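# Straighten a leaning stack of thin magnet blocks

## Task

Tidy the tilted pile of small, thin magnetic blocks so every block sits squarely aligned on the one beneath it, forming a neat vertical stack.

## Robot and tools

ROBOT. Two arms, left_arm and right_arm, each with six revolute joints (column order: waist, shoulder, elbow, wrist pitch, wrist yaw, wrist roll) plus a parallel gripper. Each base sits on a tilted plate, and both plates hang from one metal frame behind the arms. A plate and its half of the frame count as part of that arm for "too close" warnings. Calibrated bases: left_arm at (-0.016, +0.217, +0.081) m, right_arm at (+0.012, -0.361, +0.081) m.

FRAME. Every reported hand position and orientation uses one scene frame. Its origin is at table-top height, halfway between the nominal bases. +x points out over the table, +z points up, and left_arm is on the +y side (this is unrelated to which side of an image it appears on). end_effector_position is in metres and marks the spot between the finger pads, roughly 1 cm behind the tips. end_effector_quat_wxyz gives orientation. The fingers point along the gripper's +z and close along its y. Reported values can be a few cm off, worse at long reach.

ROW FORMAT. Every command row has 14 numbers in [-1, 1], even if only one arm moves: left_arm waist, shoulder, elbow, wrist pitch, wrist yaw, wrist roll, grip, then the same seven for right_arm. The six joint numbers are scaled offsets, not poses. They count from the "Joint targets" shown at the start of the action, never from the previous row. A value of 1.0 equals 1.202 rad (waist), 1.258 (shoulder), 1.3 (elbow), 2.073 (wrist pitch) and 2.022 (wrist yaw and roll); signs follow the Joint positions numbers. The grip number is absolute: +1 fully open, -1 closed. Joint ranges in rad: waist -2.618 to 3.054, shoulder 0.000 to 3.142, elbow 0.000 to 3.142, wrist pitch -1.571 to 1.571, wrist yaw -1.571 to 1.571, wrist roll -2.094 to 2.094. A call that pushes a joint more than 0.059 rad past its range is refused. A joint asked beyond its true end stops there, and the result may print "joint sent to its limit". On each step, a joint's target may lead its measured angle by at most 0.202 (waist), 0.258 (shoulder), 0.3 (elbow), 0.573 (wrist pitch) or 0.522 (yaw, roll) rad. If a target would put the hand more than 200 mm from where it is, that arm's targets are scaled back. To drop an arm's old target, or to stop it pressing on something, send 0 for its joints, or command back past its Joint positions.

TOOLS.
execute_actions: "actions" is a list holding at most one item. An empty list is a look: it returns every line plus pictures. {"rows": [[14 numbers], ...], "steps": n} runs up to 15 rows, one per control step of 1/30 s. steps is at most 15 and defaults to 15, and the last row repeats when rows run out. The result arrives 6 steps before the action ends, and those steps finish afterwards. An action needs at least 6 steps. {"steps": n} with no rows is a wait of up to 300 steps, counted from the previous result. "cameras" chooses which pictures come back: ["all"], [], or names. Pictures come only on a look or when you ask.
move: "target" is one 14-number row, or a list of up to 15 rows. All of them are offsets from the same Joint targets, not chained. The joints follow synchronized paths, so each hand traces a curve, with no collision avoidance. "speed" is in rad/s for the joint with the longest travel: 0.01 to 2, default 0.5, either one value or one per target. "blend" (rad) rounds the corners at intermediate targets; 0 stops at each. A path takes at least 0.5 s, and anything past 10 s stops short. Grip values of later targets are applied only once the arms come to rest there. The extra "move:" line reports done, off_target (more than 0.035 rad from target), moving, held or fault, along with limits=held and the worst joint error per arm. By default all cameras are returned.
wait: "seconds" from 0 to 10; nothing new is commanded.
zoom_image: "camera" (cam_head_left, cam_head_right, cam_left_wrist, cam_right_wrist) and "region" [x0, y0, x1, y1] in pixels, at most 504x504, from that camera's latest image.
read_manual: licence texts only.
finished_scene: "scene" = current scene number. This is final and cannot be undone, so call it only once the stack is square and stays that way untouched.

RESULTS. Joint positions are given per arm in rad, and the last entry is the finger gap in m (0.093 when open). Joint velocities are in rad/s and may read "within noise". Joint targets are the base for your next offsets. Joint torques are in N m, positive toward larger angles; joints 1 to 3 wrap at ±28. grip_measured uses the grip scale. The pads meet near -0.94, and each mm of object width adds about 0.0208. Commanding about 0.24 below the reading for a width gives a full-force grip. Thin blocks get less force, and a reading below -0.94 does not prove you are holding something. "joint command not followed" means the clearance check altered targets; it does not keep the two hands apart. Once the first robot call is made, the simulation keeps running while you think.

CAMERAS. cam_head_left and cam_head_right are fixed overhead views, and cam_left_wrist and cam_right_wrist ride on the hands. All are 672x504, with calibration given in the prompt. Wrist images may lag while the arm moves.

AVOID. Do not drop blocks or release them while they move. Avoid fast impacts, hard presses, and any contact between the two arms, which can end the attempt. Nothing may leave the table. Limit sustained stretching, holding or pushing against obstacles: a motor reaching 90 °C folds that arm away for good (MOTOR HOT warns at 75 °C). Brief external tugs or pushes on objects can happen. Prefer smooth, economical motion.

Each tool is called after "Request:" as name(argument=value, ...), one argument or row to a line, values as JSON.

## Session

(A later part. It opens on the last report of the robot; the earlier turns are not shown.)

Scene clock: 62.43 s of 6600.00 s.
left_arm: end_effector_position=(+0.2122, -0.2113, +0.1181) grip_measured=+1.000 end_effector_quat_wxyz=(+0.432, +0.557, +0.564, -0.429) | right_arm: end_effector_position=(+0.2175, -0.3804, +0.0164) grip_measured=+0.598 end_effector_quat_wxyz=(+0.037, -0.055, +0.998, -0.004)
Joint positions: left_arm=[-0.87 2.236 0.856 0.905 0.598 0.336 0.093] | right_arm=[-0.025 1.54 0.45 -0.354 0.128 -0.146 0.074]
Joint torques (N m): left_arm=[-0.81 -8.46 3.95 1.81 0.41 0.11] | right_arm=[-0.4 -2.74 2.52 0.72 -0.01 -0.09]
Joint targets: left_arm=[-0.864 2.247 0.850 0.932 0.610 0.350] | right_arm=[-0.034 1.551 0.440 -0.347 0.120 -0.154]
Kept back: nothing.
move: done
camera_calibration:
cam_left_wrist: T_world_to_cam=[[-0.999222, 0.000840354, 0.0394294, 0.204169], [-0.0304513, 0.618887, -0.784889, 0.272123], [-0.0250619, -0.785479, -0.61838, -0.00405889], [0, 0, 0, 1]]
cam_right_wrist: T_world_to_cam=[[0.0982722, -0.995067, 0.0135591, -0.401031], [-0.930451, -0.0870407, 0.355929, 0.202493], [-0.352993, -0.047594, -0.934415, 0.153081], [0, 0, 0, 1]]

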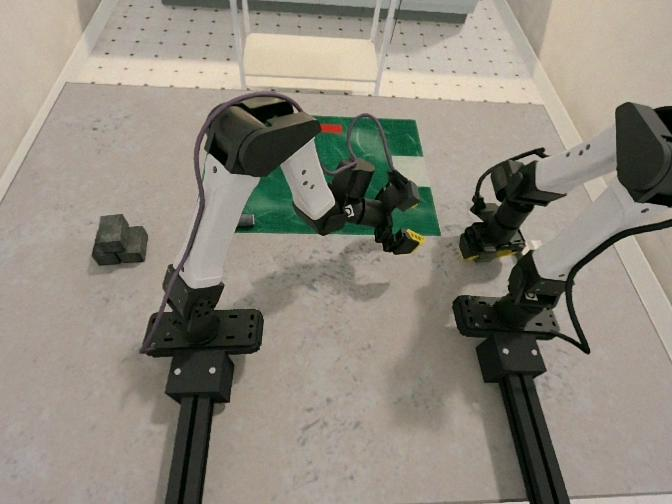

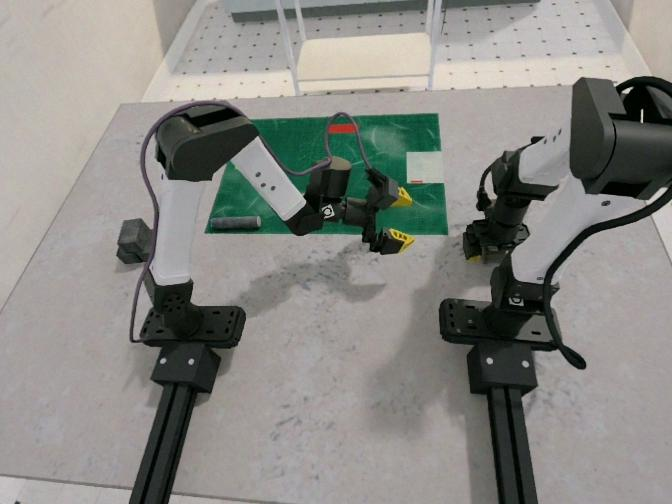

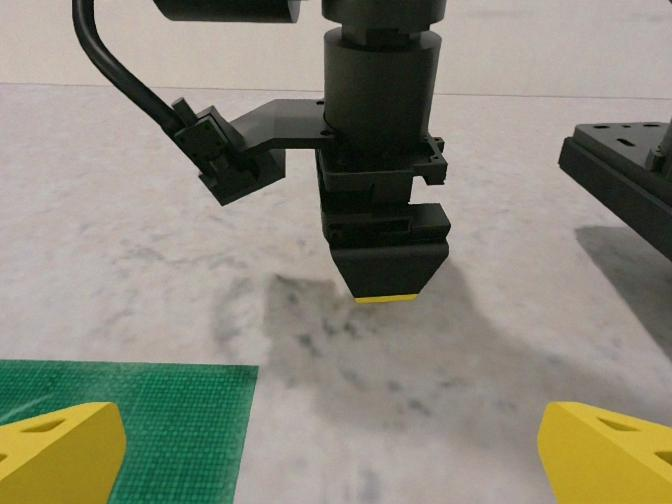

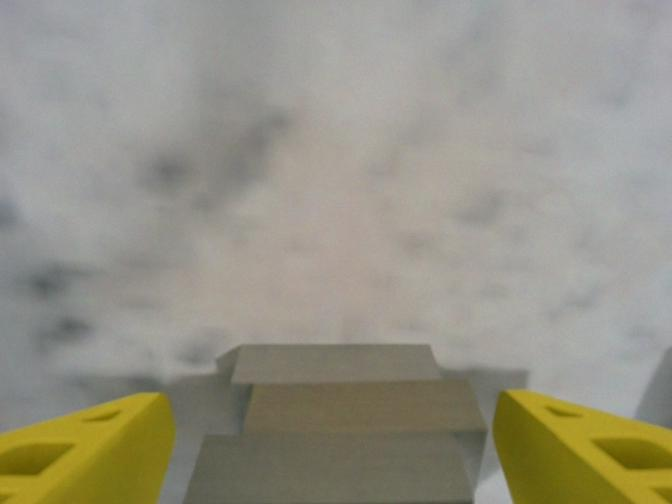

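Request:
execute_actions(
  actions=[
    {"rows":[[0,0,0,0,0,0,1,0,0,0,0,0,0,0.58],[0,0,0,0,0,0,1,0,0,0,0,0,0,0.55],[0,0,0,0,0,0,1,0,0,0,0,0,0,0.52],[0,0,0,0,0,0,1,0,0,0,0,0,0,0.49],[0,0,0,0,0,0,1,0,0,0,0,0,0,0.46],[0,0,0,0,0,0,1,0,0,0,0,0,0,0.43],[0,0,0,0,0,0,1,0,0,0,0,0,0,0.40],[0,0,0,0,0,0,1,0,0,0,0,0,0,0.37],[0,0,0,0,0,0,1,0,0,0,0,0,0,0.34],[0,0,0,0,0,0,1,0,0,0,0,0,0,0.31],[0,0,0,0,0,0,1,0,0,0,0,0,0,0.28],[0,0,0,0,0,0,1,0,0,0,0,0,0,0.26],[0,0,0,0,0,0,1,0,0,0,0,0,0,0.24],[0,0,0,0,0,0,1,0,0,0,0,0,0,0.22],[0,0,0,0,0,0,1,0,0,0,0,0,0,0.21]],"steps":15},
  ],
)

Request:
execute_actions(
  actions=[
    {"rows":[[0,0,0,0,0,0,1,0,0,0,0,0,0,0.20],[0,0,0,0,0,0,1,0,0,0,0,0,0,0.19],[0,0,0,0,0,0,1,0,0,0,0,0,0,0.18],[0,0,0,0,0,0,1,0,0,0,0,0,0,0.17],[0,0,0,0,0,0,1,0,0,0,0,0,0,0.163],[0,0,0,0,0,0,1,0,0,0,0,0,0,0.156],[0,0,0,0,0,0,1,0,0,0,0,0,0,0.149],[0,0,0,0,0,0,1,0,0,0,0,0,0,0.142],[0,0,0,0,0,0,1,0,0,0,0,0,0,0.135],[0,0,0,0,0,0,1,0,0,0,0,0,0,0.128],[0,0,0,0,0,0,1,0,0,0,0,0,0,0.121],[0,0,0,0,0,0,1,0,0,0,0,0,0,0.114],[0,0,0,0,0,0,1,0,0,0,0,0,0,0.107],[0,0,0,0,0,0,1,0,0,0,0,0,0,0.1],[0,0,0,0,0,0,1,0,0,0,0,0,0,0.093]],"steps":15},
  ],
  cameras=["cam_right_wrist"],
)

Request:
execute_actions(
  actions=[
    {"rows":[[0,0,0,0,0,0,1,0,0,0,0,0,0,0.087],[0,0,0,0,0,0,1,0,0,0,0,0,0,0.08],[0,0,0,0,0,0,1,0,0,0,0,0,0,0.073],[0,0,0,0,0,0,1,0,0,0,0,0,0,0.066],[0,0,0,0,0,0,1,0,0,0,0,0,0,0.059],[0,0,0,0,0,0,1,0,0,0,0,0,0,0.052],[0,0,0,0,0,0,1,0,0,0,0,0,0,0.045],[0,0,0,0,0,0,1,0,0,0,0,0,0,0.038],[0,0,0,0,0,0,1,0,0,0,0,0,0,0.031],[0,0,0,0,0,0,1,0,0,0,0,0,0,0.024],[0,0,0,0,0,0,1,0,0,0,0,0,0,0.017],[0,0,0,0,0,0,1,0,0,0,0,0,0,0.01],[0,0,0,0,0,0,1,0,0,0,0,0,0,0.003],[0,0,0,0,0,0,1,0,0,0,0,0,0,-0.004],[0,0,0,0,0,0,1,0,0,0,0,0,0,-0.011]],"steps":15},
  ],
  cameras=["cam_right_wrist"],
)

Request:
execute_actions(
  actions=[
    {"rows":[[0,0,0,0,0,0,1,0,0,0,0,0,0,-0.018],[0,0,0,0,0,0,1,0,0,0,0,0,0,-0.025],[0,0,0,0,0,0,1,0,0,0,0,0,0,-0.032],[0,0,0,0,0,0,1,0,0,0,0,0,0,-0.039],[0,0,0,0,0,0,1,0,0,0,0,0,0,-0.046],[0,0,0,0,0,0,1,0,0,0,0,0,0,-0.053],[0,0,0,0,0,0,1,0,0,0,0,0,0,-0.06],[0,0,0,0,0,0,1,0,0,0,0,0,0,-0.067],[0,0,0,0,0,0,1,0,0,0,0,0,0,-0.074],[0,0,0,0,0,0,1,0,0,0,0,0,0,-0.081],[0,0,0,0,0,0,1,0,0,0,0,0,0,-0.088],[0,0,0,0,0,0,1,0,0,0,0,0,0,-0.095],[0,0,0,0,0,0,1,0,0,0,0,0,0,-0.102],[0,0,0,0,0,0,1,0,0,0,0,0,0,-0.109],[0,0,0,0,0,0,1,0,0,0,0,0,0,-0.116]],"steps":15},
  ],
  cameras=["cam_right_wrist", "cam_left_wrist"],
)

Scene clock: 63.77 s of 6600.00 s.
left_arm: end_effector_position=(+0.2122, -0.2113, +0.1181) grip_measured=+1.000 end_effector_quat_wxyz=(+0.432, +0.557, +0.564, -0.429) | right_arm: end_effector_position=(+0.2177, -0.3804, +0.0164) grip_measured=+0.361 end_effector_quat_wxyz=(+0.037, -0.055, +0.998, -0.004)
Joint positions: left_arm=[-0.87 2.236 0.856 0.905 0.598 0.336 0.093] | right_arm=[-0.025 1.54 0.45 -0.353 0.128 -0.146 0.063]
Joint velocities: left_arm=[within noise] | right_arm=[0.002 -0.007 0.002 -0.037 -0.037 -0.037 -0.043]
Joint torques (N m): left_arm=[-0.79 -8.44 3.97 1.81 0.36 0.12] | right_arm=[-0.36 -2.62 2.58 0.71 0 -0.08]
Joint targets: left_arm=[-0.864 2.247 0.850 0.932 0.610 0.350] | right_arm=[-0.034 1.551 0.440 -0.347 0.120 -0.154]
Steps of this call (1-31: nothing new was sent; 32-40: this action's first 9). Readings (joint positions of left_arm | right_arm):
32: [-0.870 2.236 0.856 0.905 0.598 0.336] | [-0.025 1.540 0.450 -0.353 0.128 -0.146]
33: [-0.870 2.236 0.856 0.905 0.598 0.336] | [-0.025 1.540 0.450 -0.353 0.128 -0.146]
35: [-0.870 2.236 0.856 0.905 0.598 0.336] | [-0.025 1.540 0.450 -0.353 0.128 -0.146]
39: [-0.870 2.236 0.856 0.905 0.598 0.336] | [-0.025 1.540 0.450 -0.353 0.128 -0.146]
40: the state above

Scene clock: 64.27 s of 6600.00 s.
left_arm: end_effector_position=(+0.2122, -0.2113, +0.1181) grip_measured=+1.000 end_effector_quat_wxyz=(+0.432, +0.557, +0.564, -0.429) | right_arm: end_effector_position=(+0.2178, -0.3811, +0.0163) grip_measured=+0.142 end_effector_quat_wxyz=(+0.037, -0.054, +0.998, -0.005)
Joint positions: left_arm=[-0.87 2.236 0.856 0.905 0.598 0.336 0.093] | right_arm=[-0.027 1.54 0.45 -0.353 0.13 -0.147 0.052]
Joint velocities: left_arm=[within noise] | right_arm=[-0.002 0.017 0.002 -0.037 -0.022 0.022 -0.01]
Joint torques (N m): left_arm=[-0.85 -8.44 3.95 1.82 0.4 0.09] | right_arm=[-0.1 -2.66 2.52 0.69 -0.02 -0.11]
Joint targets: left_arm=[-0.864 2.247 0.850 0.932 0.610 0.350] | right_arm=[-0.033 1.551 0.440 -0.347 0.120 -0.154]
Steps of this call (1-6: your previous action's last 6; 7-15: this action's first 9). Readings (joint positions of left_arm | right_arm):
7: [-0.870 2.236 0.856 0.905 0.598 0.336] | [-0.025 1.540 0.450 -0.353 0.128 -0.147]
8: [-0.870 2.236 0.856 0.905 0.598 0.336] | [-0.025 1.540 0.450 -0.353 0.128 -0.147]
10: [-0.870 2.236 0.856 0.905 0.598 0.336] | [-0.025 1.540 0.450 -0.353 0.128 -0.147]
14: [-0.870 2.236 0.856 0.905 0.598 0.336] | [-0.027 1.540 0.450 -0.353 0.130 -0.147]
15: the state above
camera_calibration:
cam_right_wrist: T_world_to_cam=[[0.0964518, -0.995219, 0.0153966, -0.401492], [-0.931019, -0.0847379, 0.354998, 0.203729], [-0.351996, -0.0485747, -0.93474, 0.152535], [0, 0, 0, 1]]
Images, in order: cam_right_wrist.

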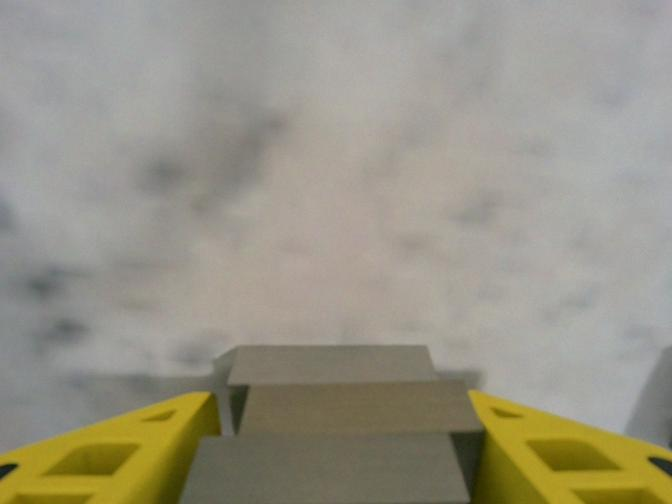

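Scene clock: 64.77 s of 6600.00 s.
left_arm: end_effector_position=(+0.2122, -0.2113, +0.1181) grip_measured=+1.000 end_effector_quat_wxyz=(+0.432, +0.557, +0.564, -0.429) | right_arm: end_effector_position=(+0.2179, -0.3816, +0.0163) grip_measured=+0.038 end_effector_quat_wxyz=(+0.037, -0.054, +0.998, -0.006)
Joint positions: left_arm=[-0.87 2.236 0.856 0.905 0.598 0.336 0.093] | right_arm=[-0.028 1.54 0.45 -0.352 0.132 -0.147 0.047]
Joint velocities: left_arm=[within noise] | right_arm=[0.002 -0.002 -0.002 0.037 -0.022 0.037 -0.01]
Joint torques (N m): left_arm=[-0.79 -8.42 3.86 1.83 0.4 0.13] | right_arm=[0.12 -2.77 2.63 0.71 -0.03 -0.07]
Joint targets: left_arm=[-0.864 2.247 0.850 0.932 0.610 0.350] | right_arm=[-0.034 1.551 0.440 -0.347 0.120 -0.154]
Steps of this call (1-6: your previous action's last 6; 7-15: this action's first 9). Readings (joint positions of left_arm | right_arm):
7: [-0.870 2.236 0.856 0.905 0.598 0.336] | [-0.028 1.540 0.450 -0.352 0.131 -0.147]
8: [-0.870 2.236 0.856 0.905 0.598 0.336] | [-0.028 1.540 0.450 -0.352 0.131 -0.147]
10: [-0.870 2.236 0.856 0.905 0.598 0.336] | [-0.028 1.540 0.450 -0.352 0.132 -0.147]
14: [-0.870 2.236 0.856 0.905 0.598 0.336] | [-0.028 1.540 0.450 -0.352 0.132 -0.147]
15: the state above
camera_calibration:
cam_right_wrist: T_world_to_cam=[[0.095506, -0.995278, 0.0173567, -0.401826], [-0.931172, -0.0831642, 0.354969, 0.204379], [-0.351849, -0.0500638, -0.934717, 0.151921], [0, 0, 0, 1]]
Images, in order: cam_right_wrist.

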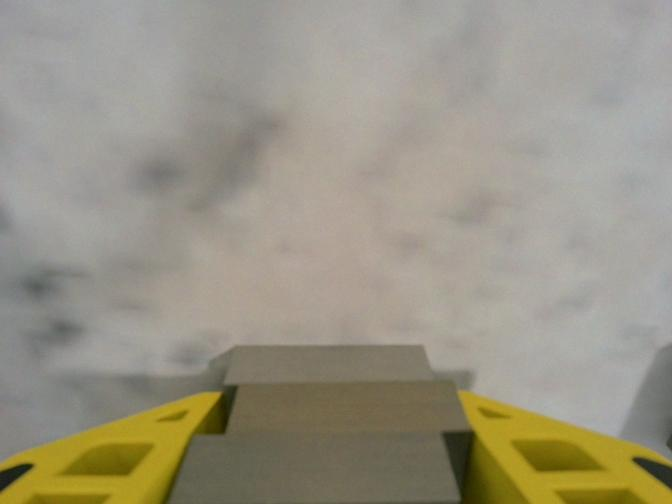

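Scene clock: 65.27 s of 6600.00 s.
left_arm: end_effector_position=(+0.2122, -0.2113, +0.1181) grip_measured=+1.000 end_effector_quat_wxyz=(+0.432, +0.557, +0.564, -0.429) | right_arm: end_effector_position=(+0.2180, -0.3812, +0.0163) grip_measured=-0.067 end_effector_quat_wxyz=(+0.037, -0.054, +0.998, -0.005)
Joint positions: left_arm=[-0.87 2.236 0.856 0.905 0.598 0.336 0.093] | right_arm=[-0.028 1.54 0.45 -0.352 0.13 -0.147 0.042]
Joint velocities: left_arm=[within noise] | right_arm=[-0.022 0.007 0.012 -0.022 0.037 -0.007 -0.01]
Joint torques (N m): left_arm=[-0.77 -8.35 3.86 1.82 0.38 0.11] | right_arm=[-0.1 -2.81 2.7 0.74 -0.02 -0.11]
Joint targets: left_arm=[-0.864 2.247 0.850 0.932 0.610 0.350] | right_arm=[-0.034 1.551 0.440 -0.347 0.120 -0.154]
Steps of this call (1-6: your previous action's last 6; 7-15: this action's first 9). Readings (joint positions of left_arm | right_arm):
7: [-0.870 2.236 0.856 0.905 0.598 0.336] | [-0.028 1.540 0.450 -0.352 0.132 -0.147]
8: [-0.870 2.236 0.856 0.905 0.598 0.336] | [-0.028 1.540 0.450 -0.352 0.132 -0.147]
10: [-0.870 2.236 0.856 0.905 0.598 0.336] | [-0.028 1.540 0.450 -0.352 0.132 -0.147]
14: [-0.870 2.236 0.856 0.905 0.598 0.336] | [-0.028 1.540 0.450 -0.352 0.130 -0.147]
15: the state above
camera_calibration:
cam_left_wrist: T_world_to_cam=[[-0.999222, 0.000840354, 0.0394294, 0.204169], [-0.0304513, 0.618887, -0.784889, 0.272123], [-0.0250619, -0.785479, -0.61838, -0.00405889], [0, 0, 0, 1]]
cam_right_wrist: T_world_to_cam=[[0.0956221, -0.995303, 0.0151429, -0.401455], [-0.931327, -0.0840847, 0.354343, 0.204202], [-0.351405, -0.047986, -0.934993, 0.152683], [0, 0, 0, 1]]
Images, in order: cam_left_wrist, cam_right_wrist.

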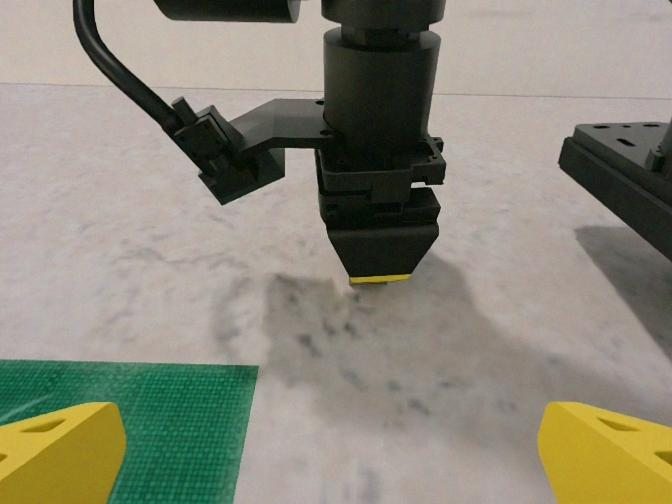

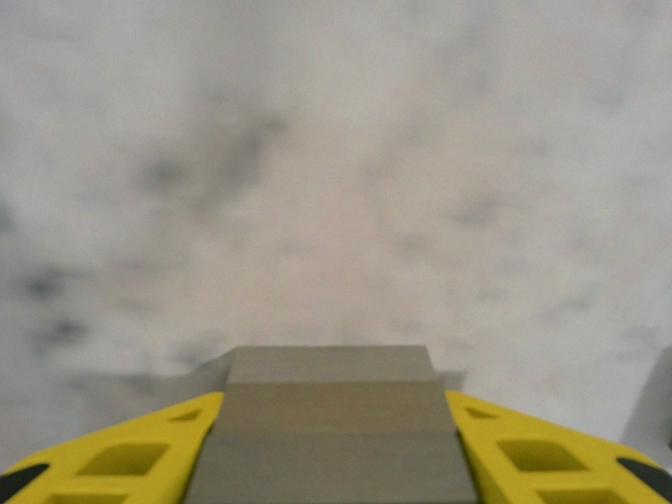

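Request:
execute_actions(
  actions=[
    {"rows":[[0,0,0,0,0,0,1,0,0,0,0,0,0,-0.123],[0,0,0,0,0,0,1,0,0,0,0,0,0,-0.13],[0,0,0,0,0,0,1,0,0,0,0,0,0,-0.137],[0,0,0,0,0,0,1,0,0,0,0,0,0,-0.144],[0,0,0,0,0,0,1,0,0,0,0,0,0,-0.151],[0,0,0,0,0,0,1,0,0,0,0,0,0,-0.158],[0,0,0,0,0,0,1,0,0,0,0,0,0,-0.165],[0,0,0,0,0,0,1,0,0,0,0,0,0,-0.172],[0,0,0,0,0,0,1,0,0,0,0,0,0,-0.179],[0,0,0,0,0,0,1,0,0,0,0,0,0,-0.186],[0,0,0,0,0,0,1,0,0,0,0,0,0,-0.19],[0,0,0,0,0,0,1,0,0,0,0,0,0,-0.195],[0,0,0,0,0,0,1,0,0,0,0,0,0,-0.2],[0,0,0,0,0,0,1,0,0,0,0,0,0,-0.205],[0,0,0,0,0,0,1,0,0,0,0,0,0,-0.21]],"steps":15},
  ],
)

Request:
execute_actions(
  actions=[
    {"rows":[[0,0,0,0,0,0,1,0,0,0,0,0,0,-0.215]],"steps":12},
  ],
  cameras=["cam_right_wrist"],
)

Request:
zoom_image(
  camera="cam_right_wrist",
  region=[130, 320, 540, 504],
)

Scene clock: 66.07 s of 6600.00 s.
left_arm: end_effector_position=(+0.2122, -0.2113, +0.1181) grip_measured=+1.000 end_effector_quat_wxyz=(+0.432, +0.557, +0.564, -0.429) | right_arm: end_effector_position=(+0.2181, -0.3810, +0.0163) grip_measured=-0.148 end_effector_quat_wxyz=(+0.038, -0.054, +0.998, -0.004)
Joint positions: left_arm=[-0.87 2.236 0.856 0.905 0.598 0.336 0.093] | right_arm=[-0.028 1.54 0.45 -0.352 0.128 -0.147 0.038]
Joint velocities: left_arm=[within noise] | right_arm=[0.007 0.002 -0.022 -0.022 -0.007 -0.095 -0.007]
Joint torques (N m): left_arm=[-0.83 -8.49 3.88 1.82 0.38 0.12] | right_arm=[-0.08 -2.62 2.69 0.74 0.04 -0.13]
Joint targets: left_arm=[-0.864 2.247 0.850 0.932 0.610 0.350] | right_arm=[-0.034 1.551 0.440 -0.347 0.120 -0.154]
Steps of this call (1-6: your previous action's last 6; 7-15: toward your last target; 16-24: this action's first 9). Readings (joint positions of left_arm | right_arm):
16: [-0.870 2.236 0.856 0.905 0.598 0.336] | [-0.028 1.540 0.450 -0.352 0.128 -0.147]
17: [-0.870 2.236 0.856 0.905 0.598 0.336] | [-0.028 1.540 0.450 -0.352 0.128 -0.147]
19: [-0.870 2.236 0.856 0.905 0.598 0.336] | [-0.028 1.540 0.450 -0.352 0.128 -0.147]
23: [-0.870 2.236 0.856 0.905 0.598 0.336] | [-0.028 1.540 0.450 -0.352 0.128 -0.147]
24: the state above

Scene clock: 66.47 s of 6600.00 s.
left_arm: end_effector_position=(+0.2122, -0.2113, +0.1181) grip_measured=+1.000 end_effector_quat_wxyz=(+0.432, +0.557, +0.564, -0.429) | right_arm: end_effector_position=(+0.2181, -0.3810, +0.0163) grip_measured=-0.184 end_effector_quat_wxyz=(+0.038, -0.054, +0.998, -0.004)
Joint positions: left_arm=[-0.87 2.236 0.856 0.905 0.598 0.336 0.093] | right_arm=[-0.028 1.54 0.45 -0.352 0.128 -0.147 0.036]
Joint torques (N m): left_arm=[-0.79 -8.4 3.93 1.81 0.39 0.12] | right_arm=[0.16 -2.66 2.48 0.71 0.03 -0.09]
Joint targets: left_arm=[-0.864 2.247 0.850 0.932 0.610 0.350] | right_arm=[-0.034 1.551 0.440 -0.347 0.120 -0.154]
Steps of this call (1-6: your previous action's last 6; 7-12: this action's first 6). Readings (joint positions of left_arm | right_arm):
7: [-0.870 2.236 0.856 0.905 0.598 0.336] | [-0.028 1.540 0.450 -0.352 0.128 -0.147]
8: [-0.870 2.236 0.856 0.905 0.598 0.336] | [-0.028 1.540 0.450 -0.352 0.128 -0.147]
10: [-0.870 2.236 0.856 0.905 0.598 0.336] | [-0.028 1.540 0.450 -0.352 0.128 -0.147]
12: the state above
camera_calibration:
cam_right_wrist: T_world_to_cam=[[0.0956828, -0.995318, 0.0136829, -0.401208], [-0.931477, -0.0846817, 0.353807, 0.20413], [-0.350992, -0.0465986, -0.935218, 0.153179], [0, 0, 0, 1]]
Images, in order: cam_right_wrist.

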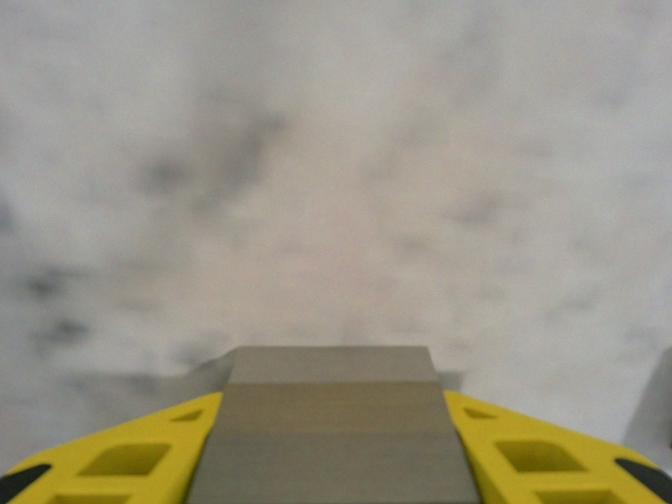

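Scaled by 1.229 from the camera's 672x504 image, which has a finer 960x720 frame.

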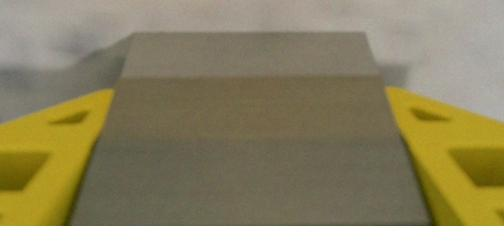

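Request:
execute_actions(
  actions=[
    {"rows":[[0,0,0,0,0,0,1,0,0,0,0,0,0,-0.19],[0,0,0,0,0,0,1,0,0,0,0,0,0,-0.16],[0,0,0,0,0,0,1,0,0,0,0,0,0,-0.13],[0,0,0,0,0,0,1,0,0,0,0,0,0,-0.11],[0,0,0,0,0,0,1,0,0,0,0,0,0,-0.09],[0,0,0,0,0,0,1,0,0,0,0,0,0,-0.07],[0,0,0,0,0,0,1,0,0,0,0,0,0,-0.05],[0,0,0,0,0,0,1,0,0,0,0,0,0,-0.03],[0,0,0,0,0,0,1,0,0,0,0,0,0,0.0],[0,0,0,0,0,0,1,0,0,0,0,0,0,0.03],[0,0,0,0,0,0,1,0,0,0,0,0,0,0.06],[0,0,0,0,0,0,1,0,0,0,0,0,0,0.1],[0,0,0,0,0,0,1,0,0,0,0,0,0,0.14],[0,0,0,0,0,0,1,0,0,0,0,0,0,0.18],[0,0,0,0,0,0,1,0,0,0,0,0,0,0.22]],"steps":15},
  ],
)

Request:
execute_actions(
  actions=[
    {"rows":[[0,0,0,0,0,0,1,0,0,0,0,0,0,0.26],[0,0,0,0,0,0,1,0,0,0,0,0,0,0.30],[0,0,0,0,0,0,1,0,0,0,0,0,0,0.34],[0,0,0,0,0,0,1,0,0,0,0,0,0,0.38],[0,0,0,0,0,0,1,0,0,0,0,0,0,0.42],[0,0,0,0,0,0,1,0,0,0,0,0,0,0.46],[0,0,0,0,0,0,1,0,0,0,0,0,0,0.5]],"steps":12},
  ],
)

Scene clock: 67.37 s of 6600.00 s.
left_arm: end_effector_position=(+0.2122, -0.2113, +0.1181) grip_measured=+1.000 end_effector_quat_wxyz=(+0.432, +0.557, +0.564, -0.429) | right_arm: end_effector_position=(+0.2182, -0.3810, +0.0164) grip_measured=-0.019 end_effector_quat_wxyz=(+0.038, -0.054, +0.998, -0.004)
Joint positions: left_arm=[-0.87 2.236 0.856 0.905 0.598 0.336 0.093] | right_arm=[-0.028 1.54 0.45 -0.351 0.128 -0.147 0.044]
Joint velocities: left_arm=[within noise] | right_arm=[0.007 -0.007 0.002 -0.007 -0.007 -0.037 0.038]
Joint torques (N m): left_arm=[-0.84 -8.42 3.97 1.82 0.4 0.11] | right_arm=[-0.06 -2.7 2.8 0.72 0.01 -0.06]
Joint targets: left_arm=[-0.864 2.247 0.850 0.932 0.610 0.350] | right_arm=[-0.034 1.551 0.440 -0.347 0.120 -0.154]
Steps of this call (1-6: your previous action's last 6; 7-15: toward your last target; 16-18: nothing new was sent; 19-27: this action's first 9). Readings (joint positions of left_arm | right_arm):
19: [-0.870 2.236 0.856 0.905 0.598 0.336] | [-0.028 1.540 0.450 -0.352 0.128 -0.147]
20: [-0.870 2.236 0.856 0.905 0.598 0.336] | [-0.028 1.540 0.450 -0.352 0.128 -0.147]
22: [-0.870 2.236 0.856 0.905 0.598 0.336] | [-0.028 1.540 0.450 -0.352 0.128 -0.147]
26: [-0.870 2.236 0.856 0.905 0.598 0.336] | [-0.028 1.540 0.450 -0.352 0.128 -0.147]
27: the state above

Scene clock: 67.77 s of 6600.00 s.
left_arm: end_effector_position=(+0.2122, -0.2113, +0.1181) grip_measured=+1.000 end_effector_quat_wxyz=(+0.432, +0.557, +0.564, -0.429) | right_arm: end_effector_position=(+0.2182, -0.3810, +0.0164) grip_measured=+0.434 end_effector_quat_wxyz=(+0.038, -0.054, +0.998, -0.004)
Joint positions: left_arm=[-0.87 2.236 0.856 0.905 0.598 0.336 0.093] | right_arm=[-0.028 1.54 0.45 -0.351 0.128 -0.147 0.066]
Joint velocities: left_arm=[within noise] | right_arm=[0.002 -0.007 0.002 -0.051 -0.095 0.007 0.055]
Joint torques (N m): left_arm=[-0.83 -8.5 3.93 1.83 0.39 0.12] | right_arm=[0.05 -2.74 2.61 0.73 0.05 -0.09]
Joint targets: left_arm=[-0.864 2.247 0.850 0.932 0.610 0.350] | right_arm=[-0.034 1.551 0.440 -0.347 0.120 -0.154]
Steps of this call (1-6: your previous action's last 6; 7-12: this action's first 6). Readings (joint positions of left_arm | right_arm):
7: [-0.870 2.236 0.856 0.905 0.598 0.336] | [-0.028 1.540 0.450 -0.351 0.128 -0.147]
8: [-0.870 2.236 0.856 0.905 0.598 0.336] | [-0.028 1.540 0.450 -0.351 0.128 -0.147]
10: [-0.870 2.236 0.856 0.905 0.598 0.336] | [-0.028 1.540 0.450 -0.351 0.128 -0.147]
12: the state above

Request:
move(
  target=[
    [0,0,0,0,0,0,1,0.03,-0.1439,0.08,-0.1288,0.004,0.0178,0.5],
    [0,0,0,0,0,0,1,0.0541,-0.2337,0.1715,-0.2417,0.0042,0.0321,0.5],
  ],
  speed=[0.25, 0.4],
  blend=[0.02, 0],
)

Request:
zoom_image(
  camera="cam_left_wrist",
  region=[280, 120, 460, 300],
)

Request:
zoom_image(
  camera="cam_right_wrist",
  region=[220, 200, 440, 430],
)

Request:
zoom_image(
  camera="cam_head_left",
  region=[460, 225, 520, 275],
)

Scene clock: 70.67 s of 6600.00 s.
left_arm: end_effector_position=(+0.2122, -0.2113, +0.1181) grip_measured=+1.000 end_effector_quat_wxyz=(+0.432, +0.557, +0.564, -0.429) | right_arm: end_effector_position=(+0.2191, -0.3810, +0.0990) grip_measured=+0.498 end_effector_quat_wxyz=(+0.039, -0.053, +0.998, -0.001)
Joint positions: left_arm=[-0.87 2.236 0.856 0.905 0.598 0.336 0.093] | right_arm=[0.023 1.27 0.641 -0.815 0.128 -0.096 0.069]
Joint torques (N m): left_arm=[-0.72 -8.43 4.03 1.8 0.39 0.12] | right_arm=[1.32 -3.96 6.63 0.27 0.1 0.04]
Joint targets: left_arm=[-0.864 2.247 0.850 0.932 0.610 0.350] | right_arm=[0.031 1.256 0.663 -0.848 0.128 -0.089]
Kept back: nothing.
move: done
camera_calibration:
cam_left_wrist: T_world_to_cam=[[-0.999222, 0.000840354, 0.0394294, 0.204169], [-0.0304513, 0.618887, -0.784889, 0.272123], [-0.0250619, -0.785479, -0.61838, -0.00405889], [0, 0, 0, 1]]
cam_right_wrist: T_world_to_cam=[[0.095386, -0.995412, 0.0075729, -0.401888], [-0.932579, -0.0866992, 0.3504, 0.175684], [-0.348135, -0.0404855, -0.93657, 0.232645], [0, 0, 0, 1]]

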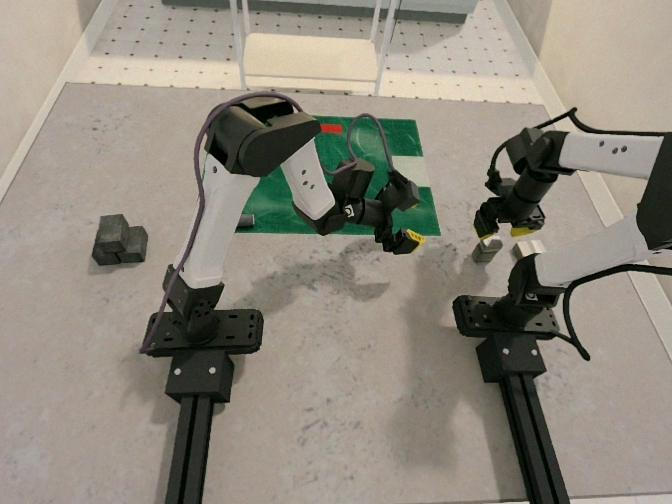

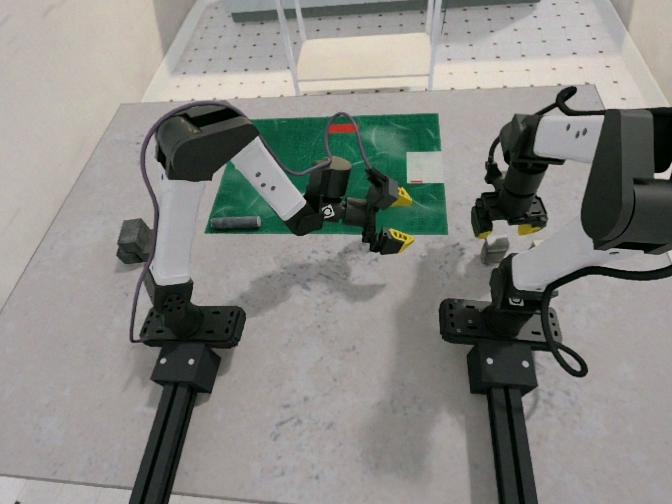

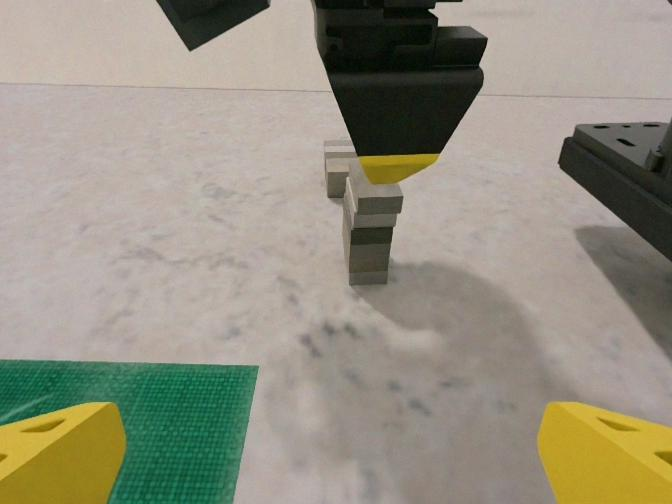

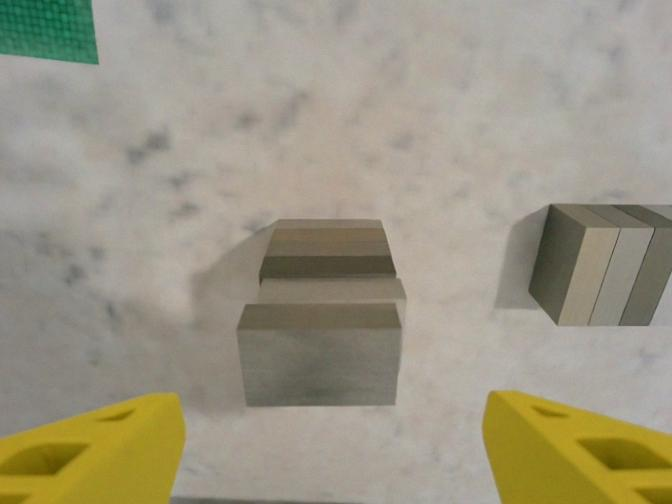

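Scaled by 2.800 from the camera's 672x504 image, which has a finer 960x720 frame.

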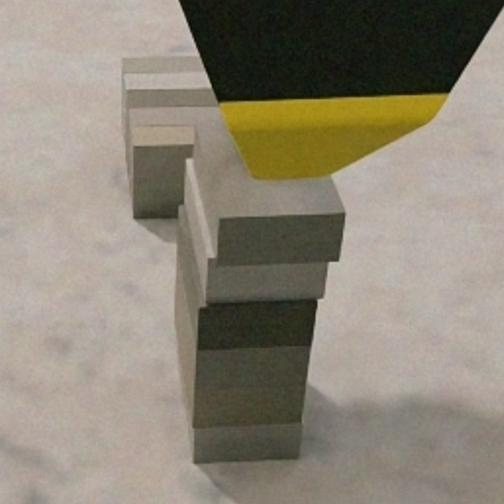

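Scaled by 2.191 from the camera's 672x504 image, which has a finer 960x720 frame.

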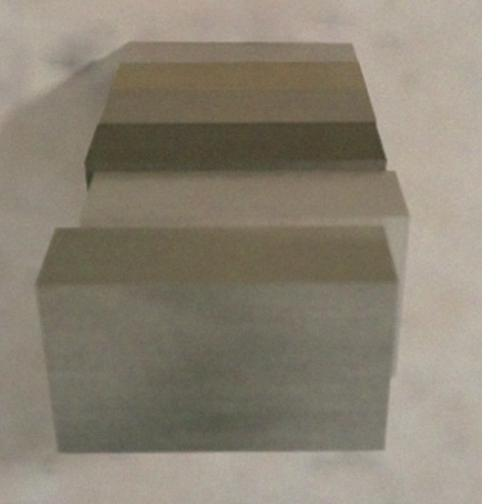

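Scaled by 8.400 from the camera's 672x504 image, which has a finer 960x720 frame.

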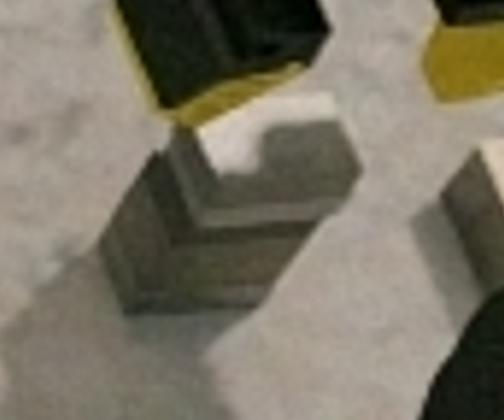

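Request:
move(
  target=[
    [0,0,0,0,0,0,1,-0.0366,0.1081,-0.11,0.123,-0.0015,-0.0218,0.45],
    [0,0,0,0,0,0,1,-0.0499,0.1793,-0.1492,0.1925,-0.003,-0.0297,0.45],
  ],
  speed=[0.3, 0.25],
  blend=[0.02, 0],
)

Request:
zoom_image(
  camera="cam_right_wrist",
  region=[130, 300, 540, 504],
)

Scene clock: 74.07 s of 6600.00 s.
left_arm: end_effector_position=(+0.2122, -0.2113, +0.1181) grip_measured=+1.000 end_effector_quat_wxyz=(+0.432, +0.557, +0.564, -0.429) | right_arm: end_effector_position=(+0.2170, -0.3813, +0.0322) grip_measured=+0.452 end_effector_quat_wxyz=(+0.035, -0.055, +0.998, -0.003)
Joint positions: left_arm=[-0.87 2.236 0.856 0.905 0.598 0.336 0.093] | right_arm=[-0.02 1.471 0.479 -0.456 0.128 -0.141 0.067]
Joint torques (N m): left_arm=[-0.8 -8.43 3.95 1.82 0.4 0.08] | right_arm=[-0.39 -2.55 2.93 0.71 0.02 -0.09]
Joint targets: left_arm=[-0.864 2.247 0.850 0.932 0.610 0.350] | right_arm=[-0.029 1.482 0.469 -0.449 0.122 -0.149]
Kept back: nothing.
move: done
camera_calibration:
cam_left_wrist: T_world_to_cam=[[-0.999222, 0.000840354, 0.0394294, 0.204169], [-0.0304513, 0.618887, -0.784889, 0.272123], [-0.0250619, -0.785479, -0.61838, -0.00405889], [0, 0, 0, 1]]
cam_right_wrist: T_world_to_cam=[[0.0988914, -0.995025, 0.0120907, -0.402155], [-0.929014, -0.0879632, 0.359438, 0.195487], [-0.356586, -0.0467778, -0.933091, 0.168671], [0, 0, 0, 1]]

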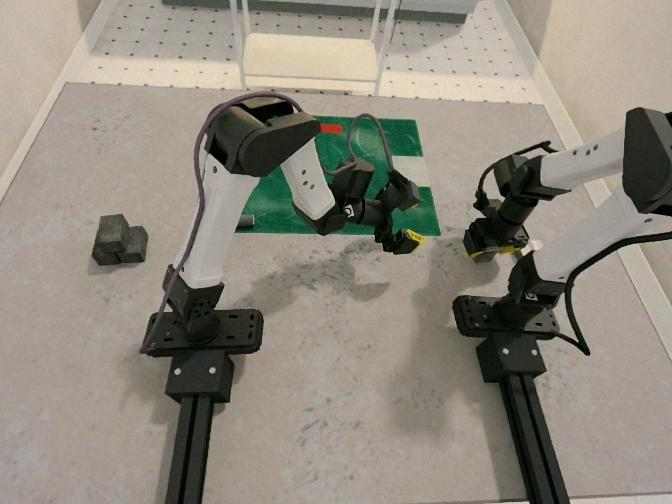

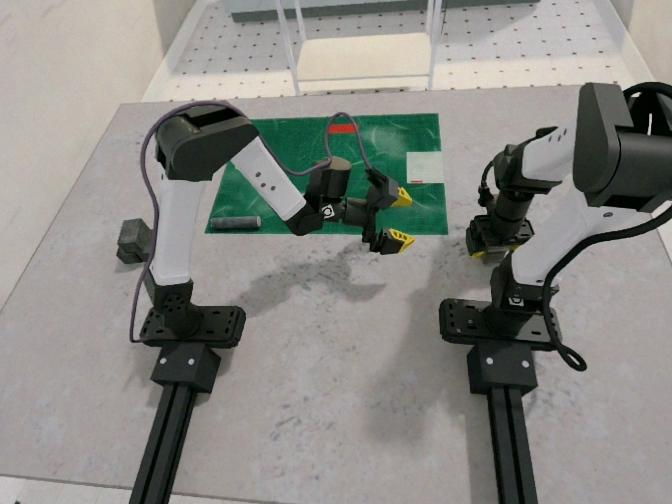

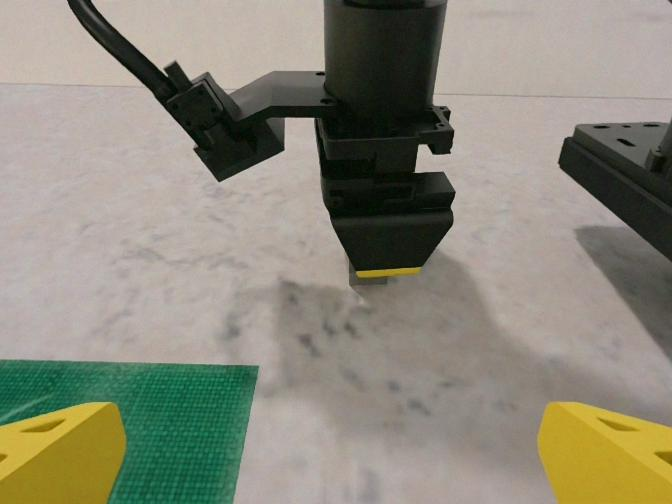

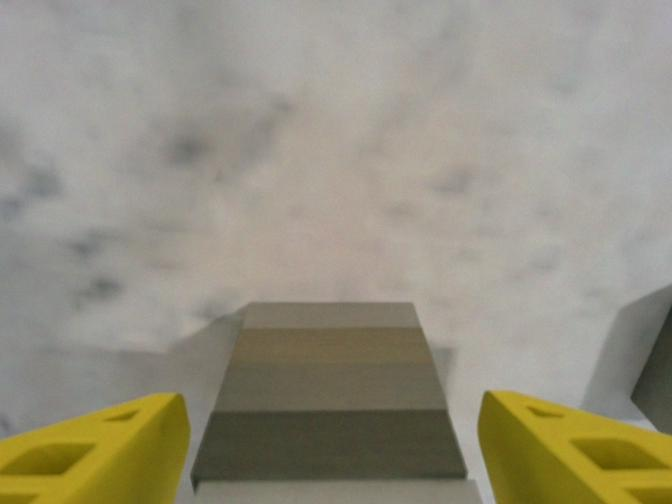

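Scaled by 1.229 from the camera's 672x504 image, which has a finer 960x720 frame.

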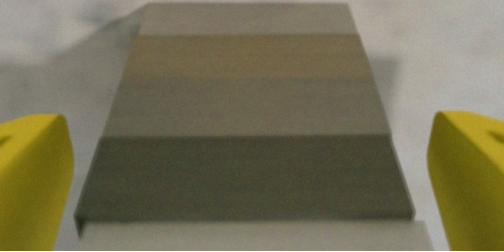

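Request:
execute_actions(
  actions=[
    {"rows":[[0,0,0,0,0,0,1,0.0015,0,0,0,0,0,0.44],[0,0,0,0,0,0,1,0.003,0,0,0,0,0,0.42],[0,0,0,0,0,0,1,0.005,0,0,0,0,0,0.40],[0,0,0,0,0,0,1,0.007,0,0,0,0,0,0.38],[0,0,0,0,0,0,1,0.009,0,0,0,0,0,0.36],[0,0,0,0,0,0,1,0.011,0,0,0,0,0,0.34],[0,0,0,0,0,0,1,0.013,0,0,0,0,0,0.32],[0,0,0,0,0,0,1,0.015,0,0,0,0,0,0.30],[0,0,0,0,0,0,1,0.017,0,0,0,0,0,0.28],[0,0,0,0,0,0,1,0.0183,0,0,0,0,0,0.26],[0,0,0,0,0,0,1,0.0183,0,0,0,0,0,0.24],[0,0,0,0,0,0,1,0.0183,0,0,0,0,0,0.22],[0,0,0,0,0,0,1,0.0183,0,0,0,0,0,0.20],[0,0,0,0,0,0,1,0.0183,0,0,0,0,0,0.19],[0,0,0,0,0,0,1,0.0183,0,0,0,0,0,0.18]],"steps":15},
  ],
)

Request:
execute_actions(
  actions=[
    {"rows":[[0,0,0,0,0,0,1,0,0,0,0,0,0,0.17],[0,0,0,0,0,0,1,0,0,0,0,0,0,0.16],[0,0,0,0,0,0,1,0,0,0,0,0,0,0.15],[0,0,0,0,0,0,1,0,0,0,0,0,0,0.14],[0,0,0,0,0,0,1,0,0,0,0,0,0,0.13],[0,0,0,0,0,0,1,0,0,0,0,0,0,0.12],[0,0,0,0,0,0,1,0,0,0,0,0,0,0.11],[0,0,0,0,0,0,1,0,0,0,0,0,0,0.10],[0,0,0,0,0,0,1,0,0,0,0,0,0,0.09],[0,0,0,0,0,0,1,0,0,0,0,0,0,0.08],[0,0,0,0,0,0,1,0,0,0,0,0,0,0.07],[0,0,0,0,0,0,1,0,0,0,0,0,0,0.06],[0,0,0,0,0,0,1,0,0,0,0,0,0,0.05],[0,0,0,0,0,0,1,0,0,0,0,0,0,0.04],[0,0,0,0,0,0,1,0,0,0,0,0,0,0.03]],"steps":15},
  ],
  cameras=["cam_right_wrist"],
)

Request:
execute_actions(
  actions=[
    {"rows":[[0,0,0,0,0,0,1,0,0,0,0,0,0,0.02],[0,0,0,0,0,0,1,0,0,0,0,0,0,0.01],[0,0,0,0,0,0,1,0,0,0,0,0,0,0.0],[0,0,0,0,0,0,1,0,0,0,0,0,0,-0.01],[0,0,0,0,0,0,1,0,0,0,0,0,0,-0.02],[0,0,0,0,0,0,1,0,0,0,0,0,0,-0.03],[0,0,0,0,0,0,1,0,0,0,0,0,0,-0.04],[0,0,0,0,0,0,1,0,0,0,0,0,0,-0.05],[0,0,0,0,0,0,1,0,0,0,0,0,0,-0.06],[0,0,0,0,0,0,1,0,0,0,0,0,0,-0.07],[0,0,0,0,0,0,1,0,0,0,0,0,0,-0.08],[0,0,0,0,0,0,1,0,0,0,0,0,0,-0.09],[0,0,0,0,0,0,1,0,0,0,0,0,0,-0.10],[0,0,0,0,0,0,1,0,0,0,0,0,0,-0.11],[0,0,0,0,0,0,1,0,0,0,0,0,0,-0.12]],"steps":15},
  ],
  cameras=["cam_right_wrist"],
)

Request:
execute_actions(
  actions=[
    {"rows":[[0,0,0,0,0,0,1,0,0,0,0,0,0,-0.13],[0,0,0,0,0,0,1,0,0,0,0,0,0,-0.14],[0,0,0,0,0,0,1,0,0,0,0,0,0,-0.15],[0,0,0,0,0,0,1,0,0,0,0,0,0,-0.16],[0,0,0,0,0,0,1,0,0,0,0,0,0,-0.17],[0,0,0,0,0,0,1,0,0,0,0,0,0,-0.18],[0,0,0,0,0,0,1,0,0,0,0,0,0,-0.19],[0,0,0,0,0,0,1,0,0,0,0,0,0,-0.20],[0,0,0,0,0,0,1,0,0,0,0,0,0,-0.20]],"steps":15},
  ],
  cameras=["cam_right_wrist"],
)

Scene clock: 76.00 s of 6600.00 s.
left_arm: end_effector_position=(+0.2122, -0.2113, +0.1181) grip_measured=+1.000 end_effector_quat_wxyz=(+0.432, +0.557, +0.564, -0.429) | right_arm: end_effector_position=(+0.2171, -0.3812, +0.0322) grip_measured=+0.292 end_effector_quat_wxyz=(+0.035, -0.055, +0.998, -0.003)
Joint positions: left_arm=[-0.87 2.236 0.856 0.905 0.598 0.336 0.093] | right_arm=[-0.019 1.471 0.479 -0.455 0.128 -0.142 0.059]
Joint velocities: left_arm=[within noise] | right_arm=[-0.007 -0.012 0.027 -0.066 0.037 0.095 -0.023]
Joint torques (N m): left_arm=[-0.9 -8.4 4.01 1.79 0.41 0.09] | right_arm=[1.73 -2.56 3.11 0.73 0.03 -0.07]
Joint targets: left_arm=[-0.864 2.247 0.850 0.932 0.610 0.350] | right_arm=[-0.006 1.482 0.469 -0.449 0.122 -0.149]
Steps of this call (1-49: nothing new was sent; 50-58: this action's first 9). Readings (joint positions of left_arm | right_arm):
50: [-0.870 2.236 0.856 0.905 0.598 0.336] | [-0.020 1.471 0.479 -0.455 0.128 -0.141]
51: [-0.870 2.236 0.856 0.905 0.598 0.336] | [-0.020 1.471 0.479 -0.455 0.128 -0.142]
53: [-0.870 2.236 0.856 0.905 0.598 0.336] | [-0.020 1.471 0.479 -0.455 0.128 -0.142]
57: [-0.870 2.236 0.856 0.905 0.598 0.336] | [-0.019 1.471 0.479 -0.455 0.128 -0.142]
58: the state above

Scene clock: 76.50 s of 6600.00 s.
left_arm: end_effector_position=(+0.2122, -0.2113, +0.1181) grip_measured=+1.000 end_effector_quat_wxyz=(+0.432, +0.557, +0.564, -0.429) | right_arm: end_effector_position=(+0.2172, -0.3804, +0.0323) grip_measured=+0.097 end_effector_quat_wxyz=(+0.035, -0.057, +0.998, -0.003)
Joint positions: left_arm=[-0.87 2.236 0.856 0.905 0.598 0.336 0.093] | right_arm=[-0.015 1.471 0.479 -0.455 0.128 -0.142 0.05]
Joint velocities: left_arm=[within noise] | right_arm=[-0.007 0.002 -0.002 -0.037 0.037 0.037 -0.012]
Joint torques (N m): left_arm=[-0.73 -8.34 3.85 1.83 0.38 0.12] | right_arm=[1.51 -2.32 2.84 0.74 0.03 -0.09]
Joint targets: left_arm=[-0.864 2.247 0.850 0.932 0.610 0.350] | right_arm=[-0.007 1.482 0.469 -0.449 0.122 -0.149]
Steps of this call (1-6: your previous action's last 6; 7-15: this action's first 9). Readings (joint positions of left_arm | right_arm):
7: [-0.870 2.236 0.856 0.905 0.598 0.336] | [-0.015 1.471 0.479 -0.455 0.128 -0.142]
8: [-0.870 2.236 0.856 0.905 0.598 0.336] | [-0.015 1.471 0.479 -0.455 0.128 -0.142]
10: [-0.870 2.236 0.856 0.905 0.598 0.336] | [-0.015 1.471 0.479 -0.455 0.128 -0.142]
14: [-0.870 2.236 0.856 0.905 0.598 0.336] | [-0.015 1.471 0.479 -0.455 0.128 -0.142]
15: the state above
camera_calibration:
cam_right_wrist: T_world_to_cam=[[0.103293, -0.994578, 0.012056, -0.402117], [-0.929077, -0.0921484, 0.358224, 0.19425], [-0.355171, -0.0482032, -0.933558, 0.168091], [0, 0, 0, 1]]
Images, in order: cam_right_wrist.

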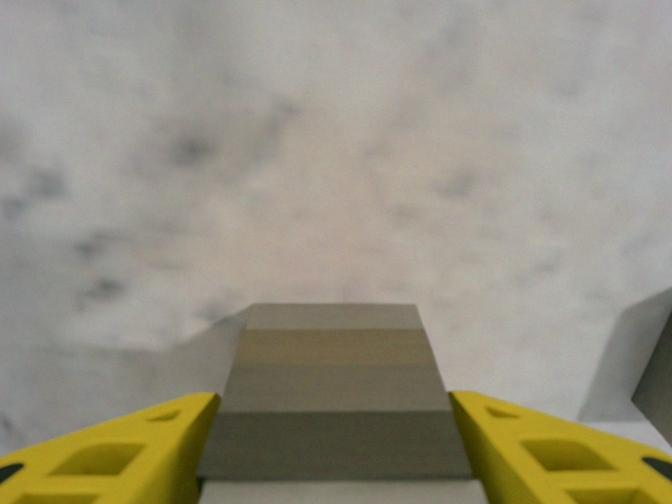

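Scene clock: 77.00 s of 6600.00 s.
left_arm: end_effector_position=(+0.2122, -0.2113, +0.1181) grip_measured=+1.000 end_effector_quat_wxyz=(+0.432, +0.557, +0.564, -0.429) | right_arm: end_effector_position=(+0.2174, -0.3804, +0.0323) grip_measured=-0.053 end_effector_quat_wxyz=(+0.036, -0.057, +0.998, -0.003)
Joint positions: left_arm=[-0.87 2.236 0.856 0.905 0.598 0.336 0.093] | right_arm=[-0.015 1.471 0.479 -0.455 0.128 -0.142 0.043]
Joint velocities: left_arm=[within noise] | right_arm=[0.012 -0.002 -0.002 -0.022 -0.037 -0.022 -0.011]
Joint torques (N m): left_arm=[-0.75 -8.36 3.96 1.81 0.39 0.12] | right_arm=[1.46 -2.45 2.97 0.69 0.02 -0.12]
Joint targets: left_arm=[-0.864 2.247 0.850 0.932 0.610 0.350] | right_arm=[-0.007 1.482 0.469 -0.449 0.122 -0.149]
Steps of this call (1-6: your previous action's last 6; 7-15: this action's first 9). Readings (joint positions of left_arm | right_arm):
7: [-0.870 2.236 0.856 0.905 0.598 0.336] | [-0.015 1.471 0.479 -0.455 0.128 -0.142]
8: [-0.870 2.236 0.856 0.905 0.598 0.336] | [-0.015 1.471 0.479 -0.455 0.128 -0.142]
10: [-0.870 2.236 0.856 0.905 0.598 0.336] | [-0.015 1.471 0.479 -0.455 0.128 -0.142]
14: [-0.870 2.236 0.856 0.905 0.598 0.336] | [-0.015 1.471 0.479 -0.455 0.128 -0.142]
15: the state above
camera_calibration:
cam_right_wrist: T_world_to_cam=[[0.103188, -0.994588, 0.0121474, -0.402125], [-0.929357, -0.0920537, 0.357522, 0.194535], [-0.354469, -0.0481813, -0.933826, 0.168033], [0, 0, 0, 1]]
Images, in order: cam_right_wrist.

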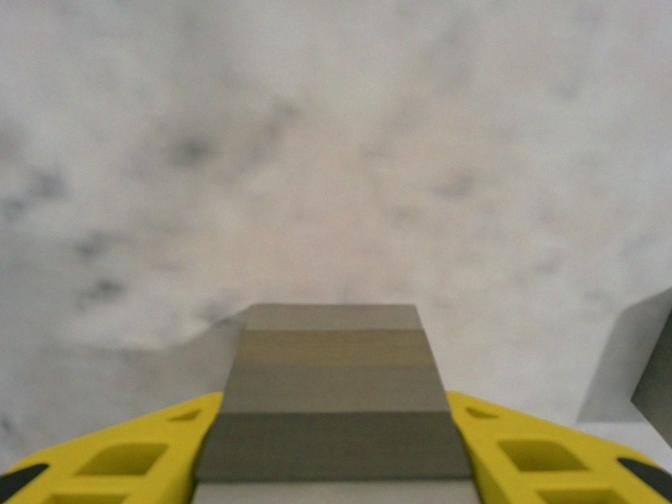

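Scene clock: 77.50 s of 6600.00 s.
left_arm: end_effector_position=(+0.2122, -0.2113, +0.1181) grip_measured=+1.000 end_effector_quat_wxyz=(+0.432, +0.557, +0.564, -0.429) | right_arm: end_effector_position=(+0.2176, -0.3806, +0.0323) grip_measured=-0.155 end_effector_quat_wxyz=(+0.036, -0.057, +0.998, -0.004)
Joint positions: left_arm=[-0.87 2.236 0.856 0.905 0.598 0.336 0.093] | right_arm=[-0.015 1.471 0.479 -0.454 0.129 -0.142 0.038]
Joint velocities: left_arm=[within noise] | right_arm=[-0.017 0.007 -0.007 -0.051 0.037 0.051 -0.006]
Joint torques (N m): left_arm=[-0.8 -8.4 3.95 1.82 0.38 0.11] | right_arm=[1.5 -2.44 2.92 0.73 0.02 -0.1]
Joint targets: left_arm=[-0.864 2.247 0.850 0.932 0.610 0.350] | right_arm=[-0.007 1.482 0.469 -0.449 0.122 -0.149]
Steps of this call (1-6: your previous action's last 6; 7-15: this action's first 9). Readings (joint positions of left_arm | right_arm):
7: [-0.870 2.236 0.856 0.905 0.598 0.336] | [-0.015 1.471 0.479 -0.454 0.129 -0.142]
8: [-0.870 2.236 0.856 0.905 0.598 0.336] | [-0.015 1.471 0.479 -0.454 0.129 -0.142]
10: [-0.870 2.236 0.856 0.905 0.598 0.336] | [-0.015 1.471 0.479 -0.454 0.129 -0.142]
14: [-0.870 2.236 0.856 0.905 0.598 0.336] | [-0.015 1.471 0.479 -0.454 0.129 -0.142]
15: the state above
camera_calibration:
cam_right_wrist: T_world_to_cam=[[0.103028, -0.994594, 0.0129932, -0.402271], [-0.929634, -0.0916362, 0.356909, 0.194924], [-0.353789, -0.0488505, -0.934049, 0.167707], [0, 0, 0, 1]]
Images, in order: cam_right_wrist.

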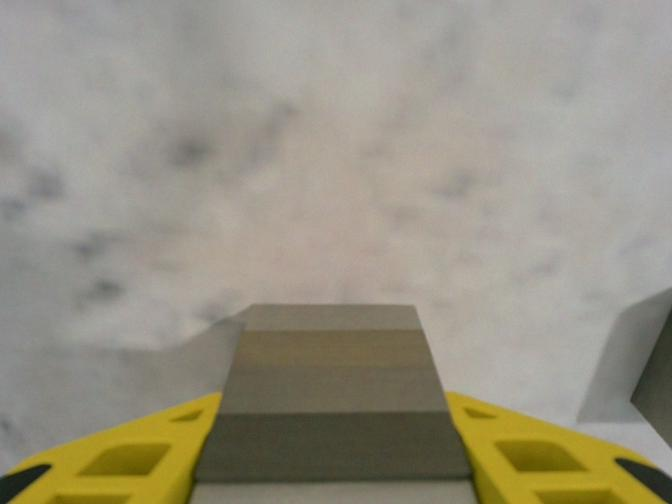

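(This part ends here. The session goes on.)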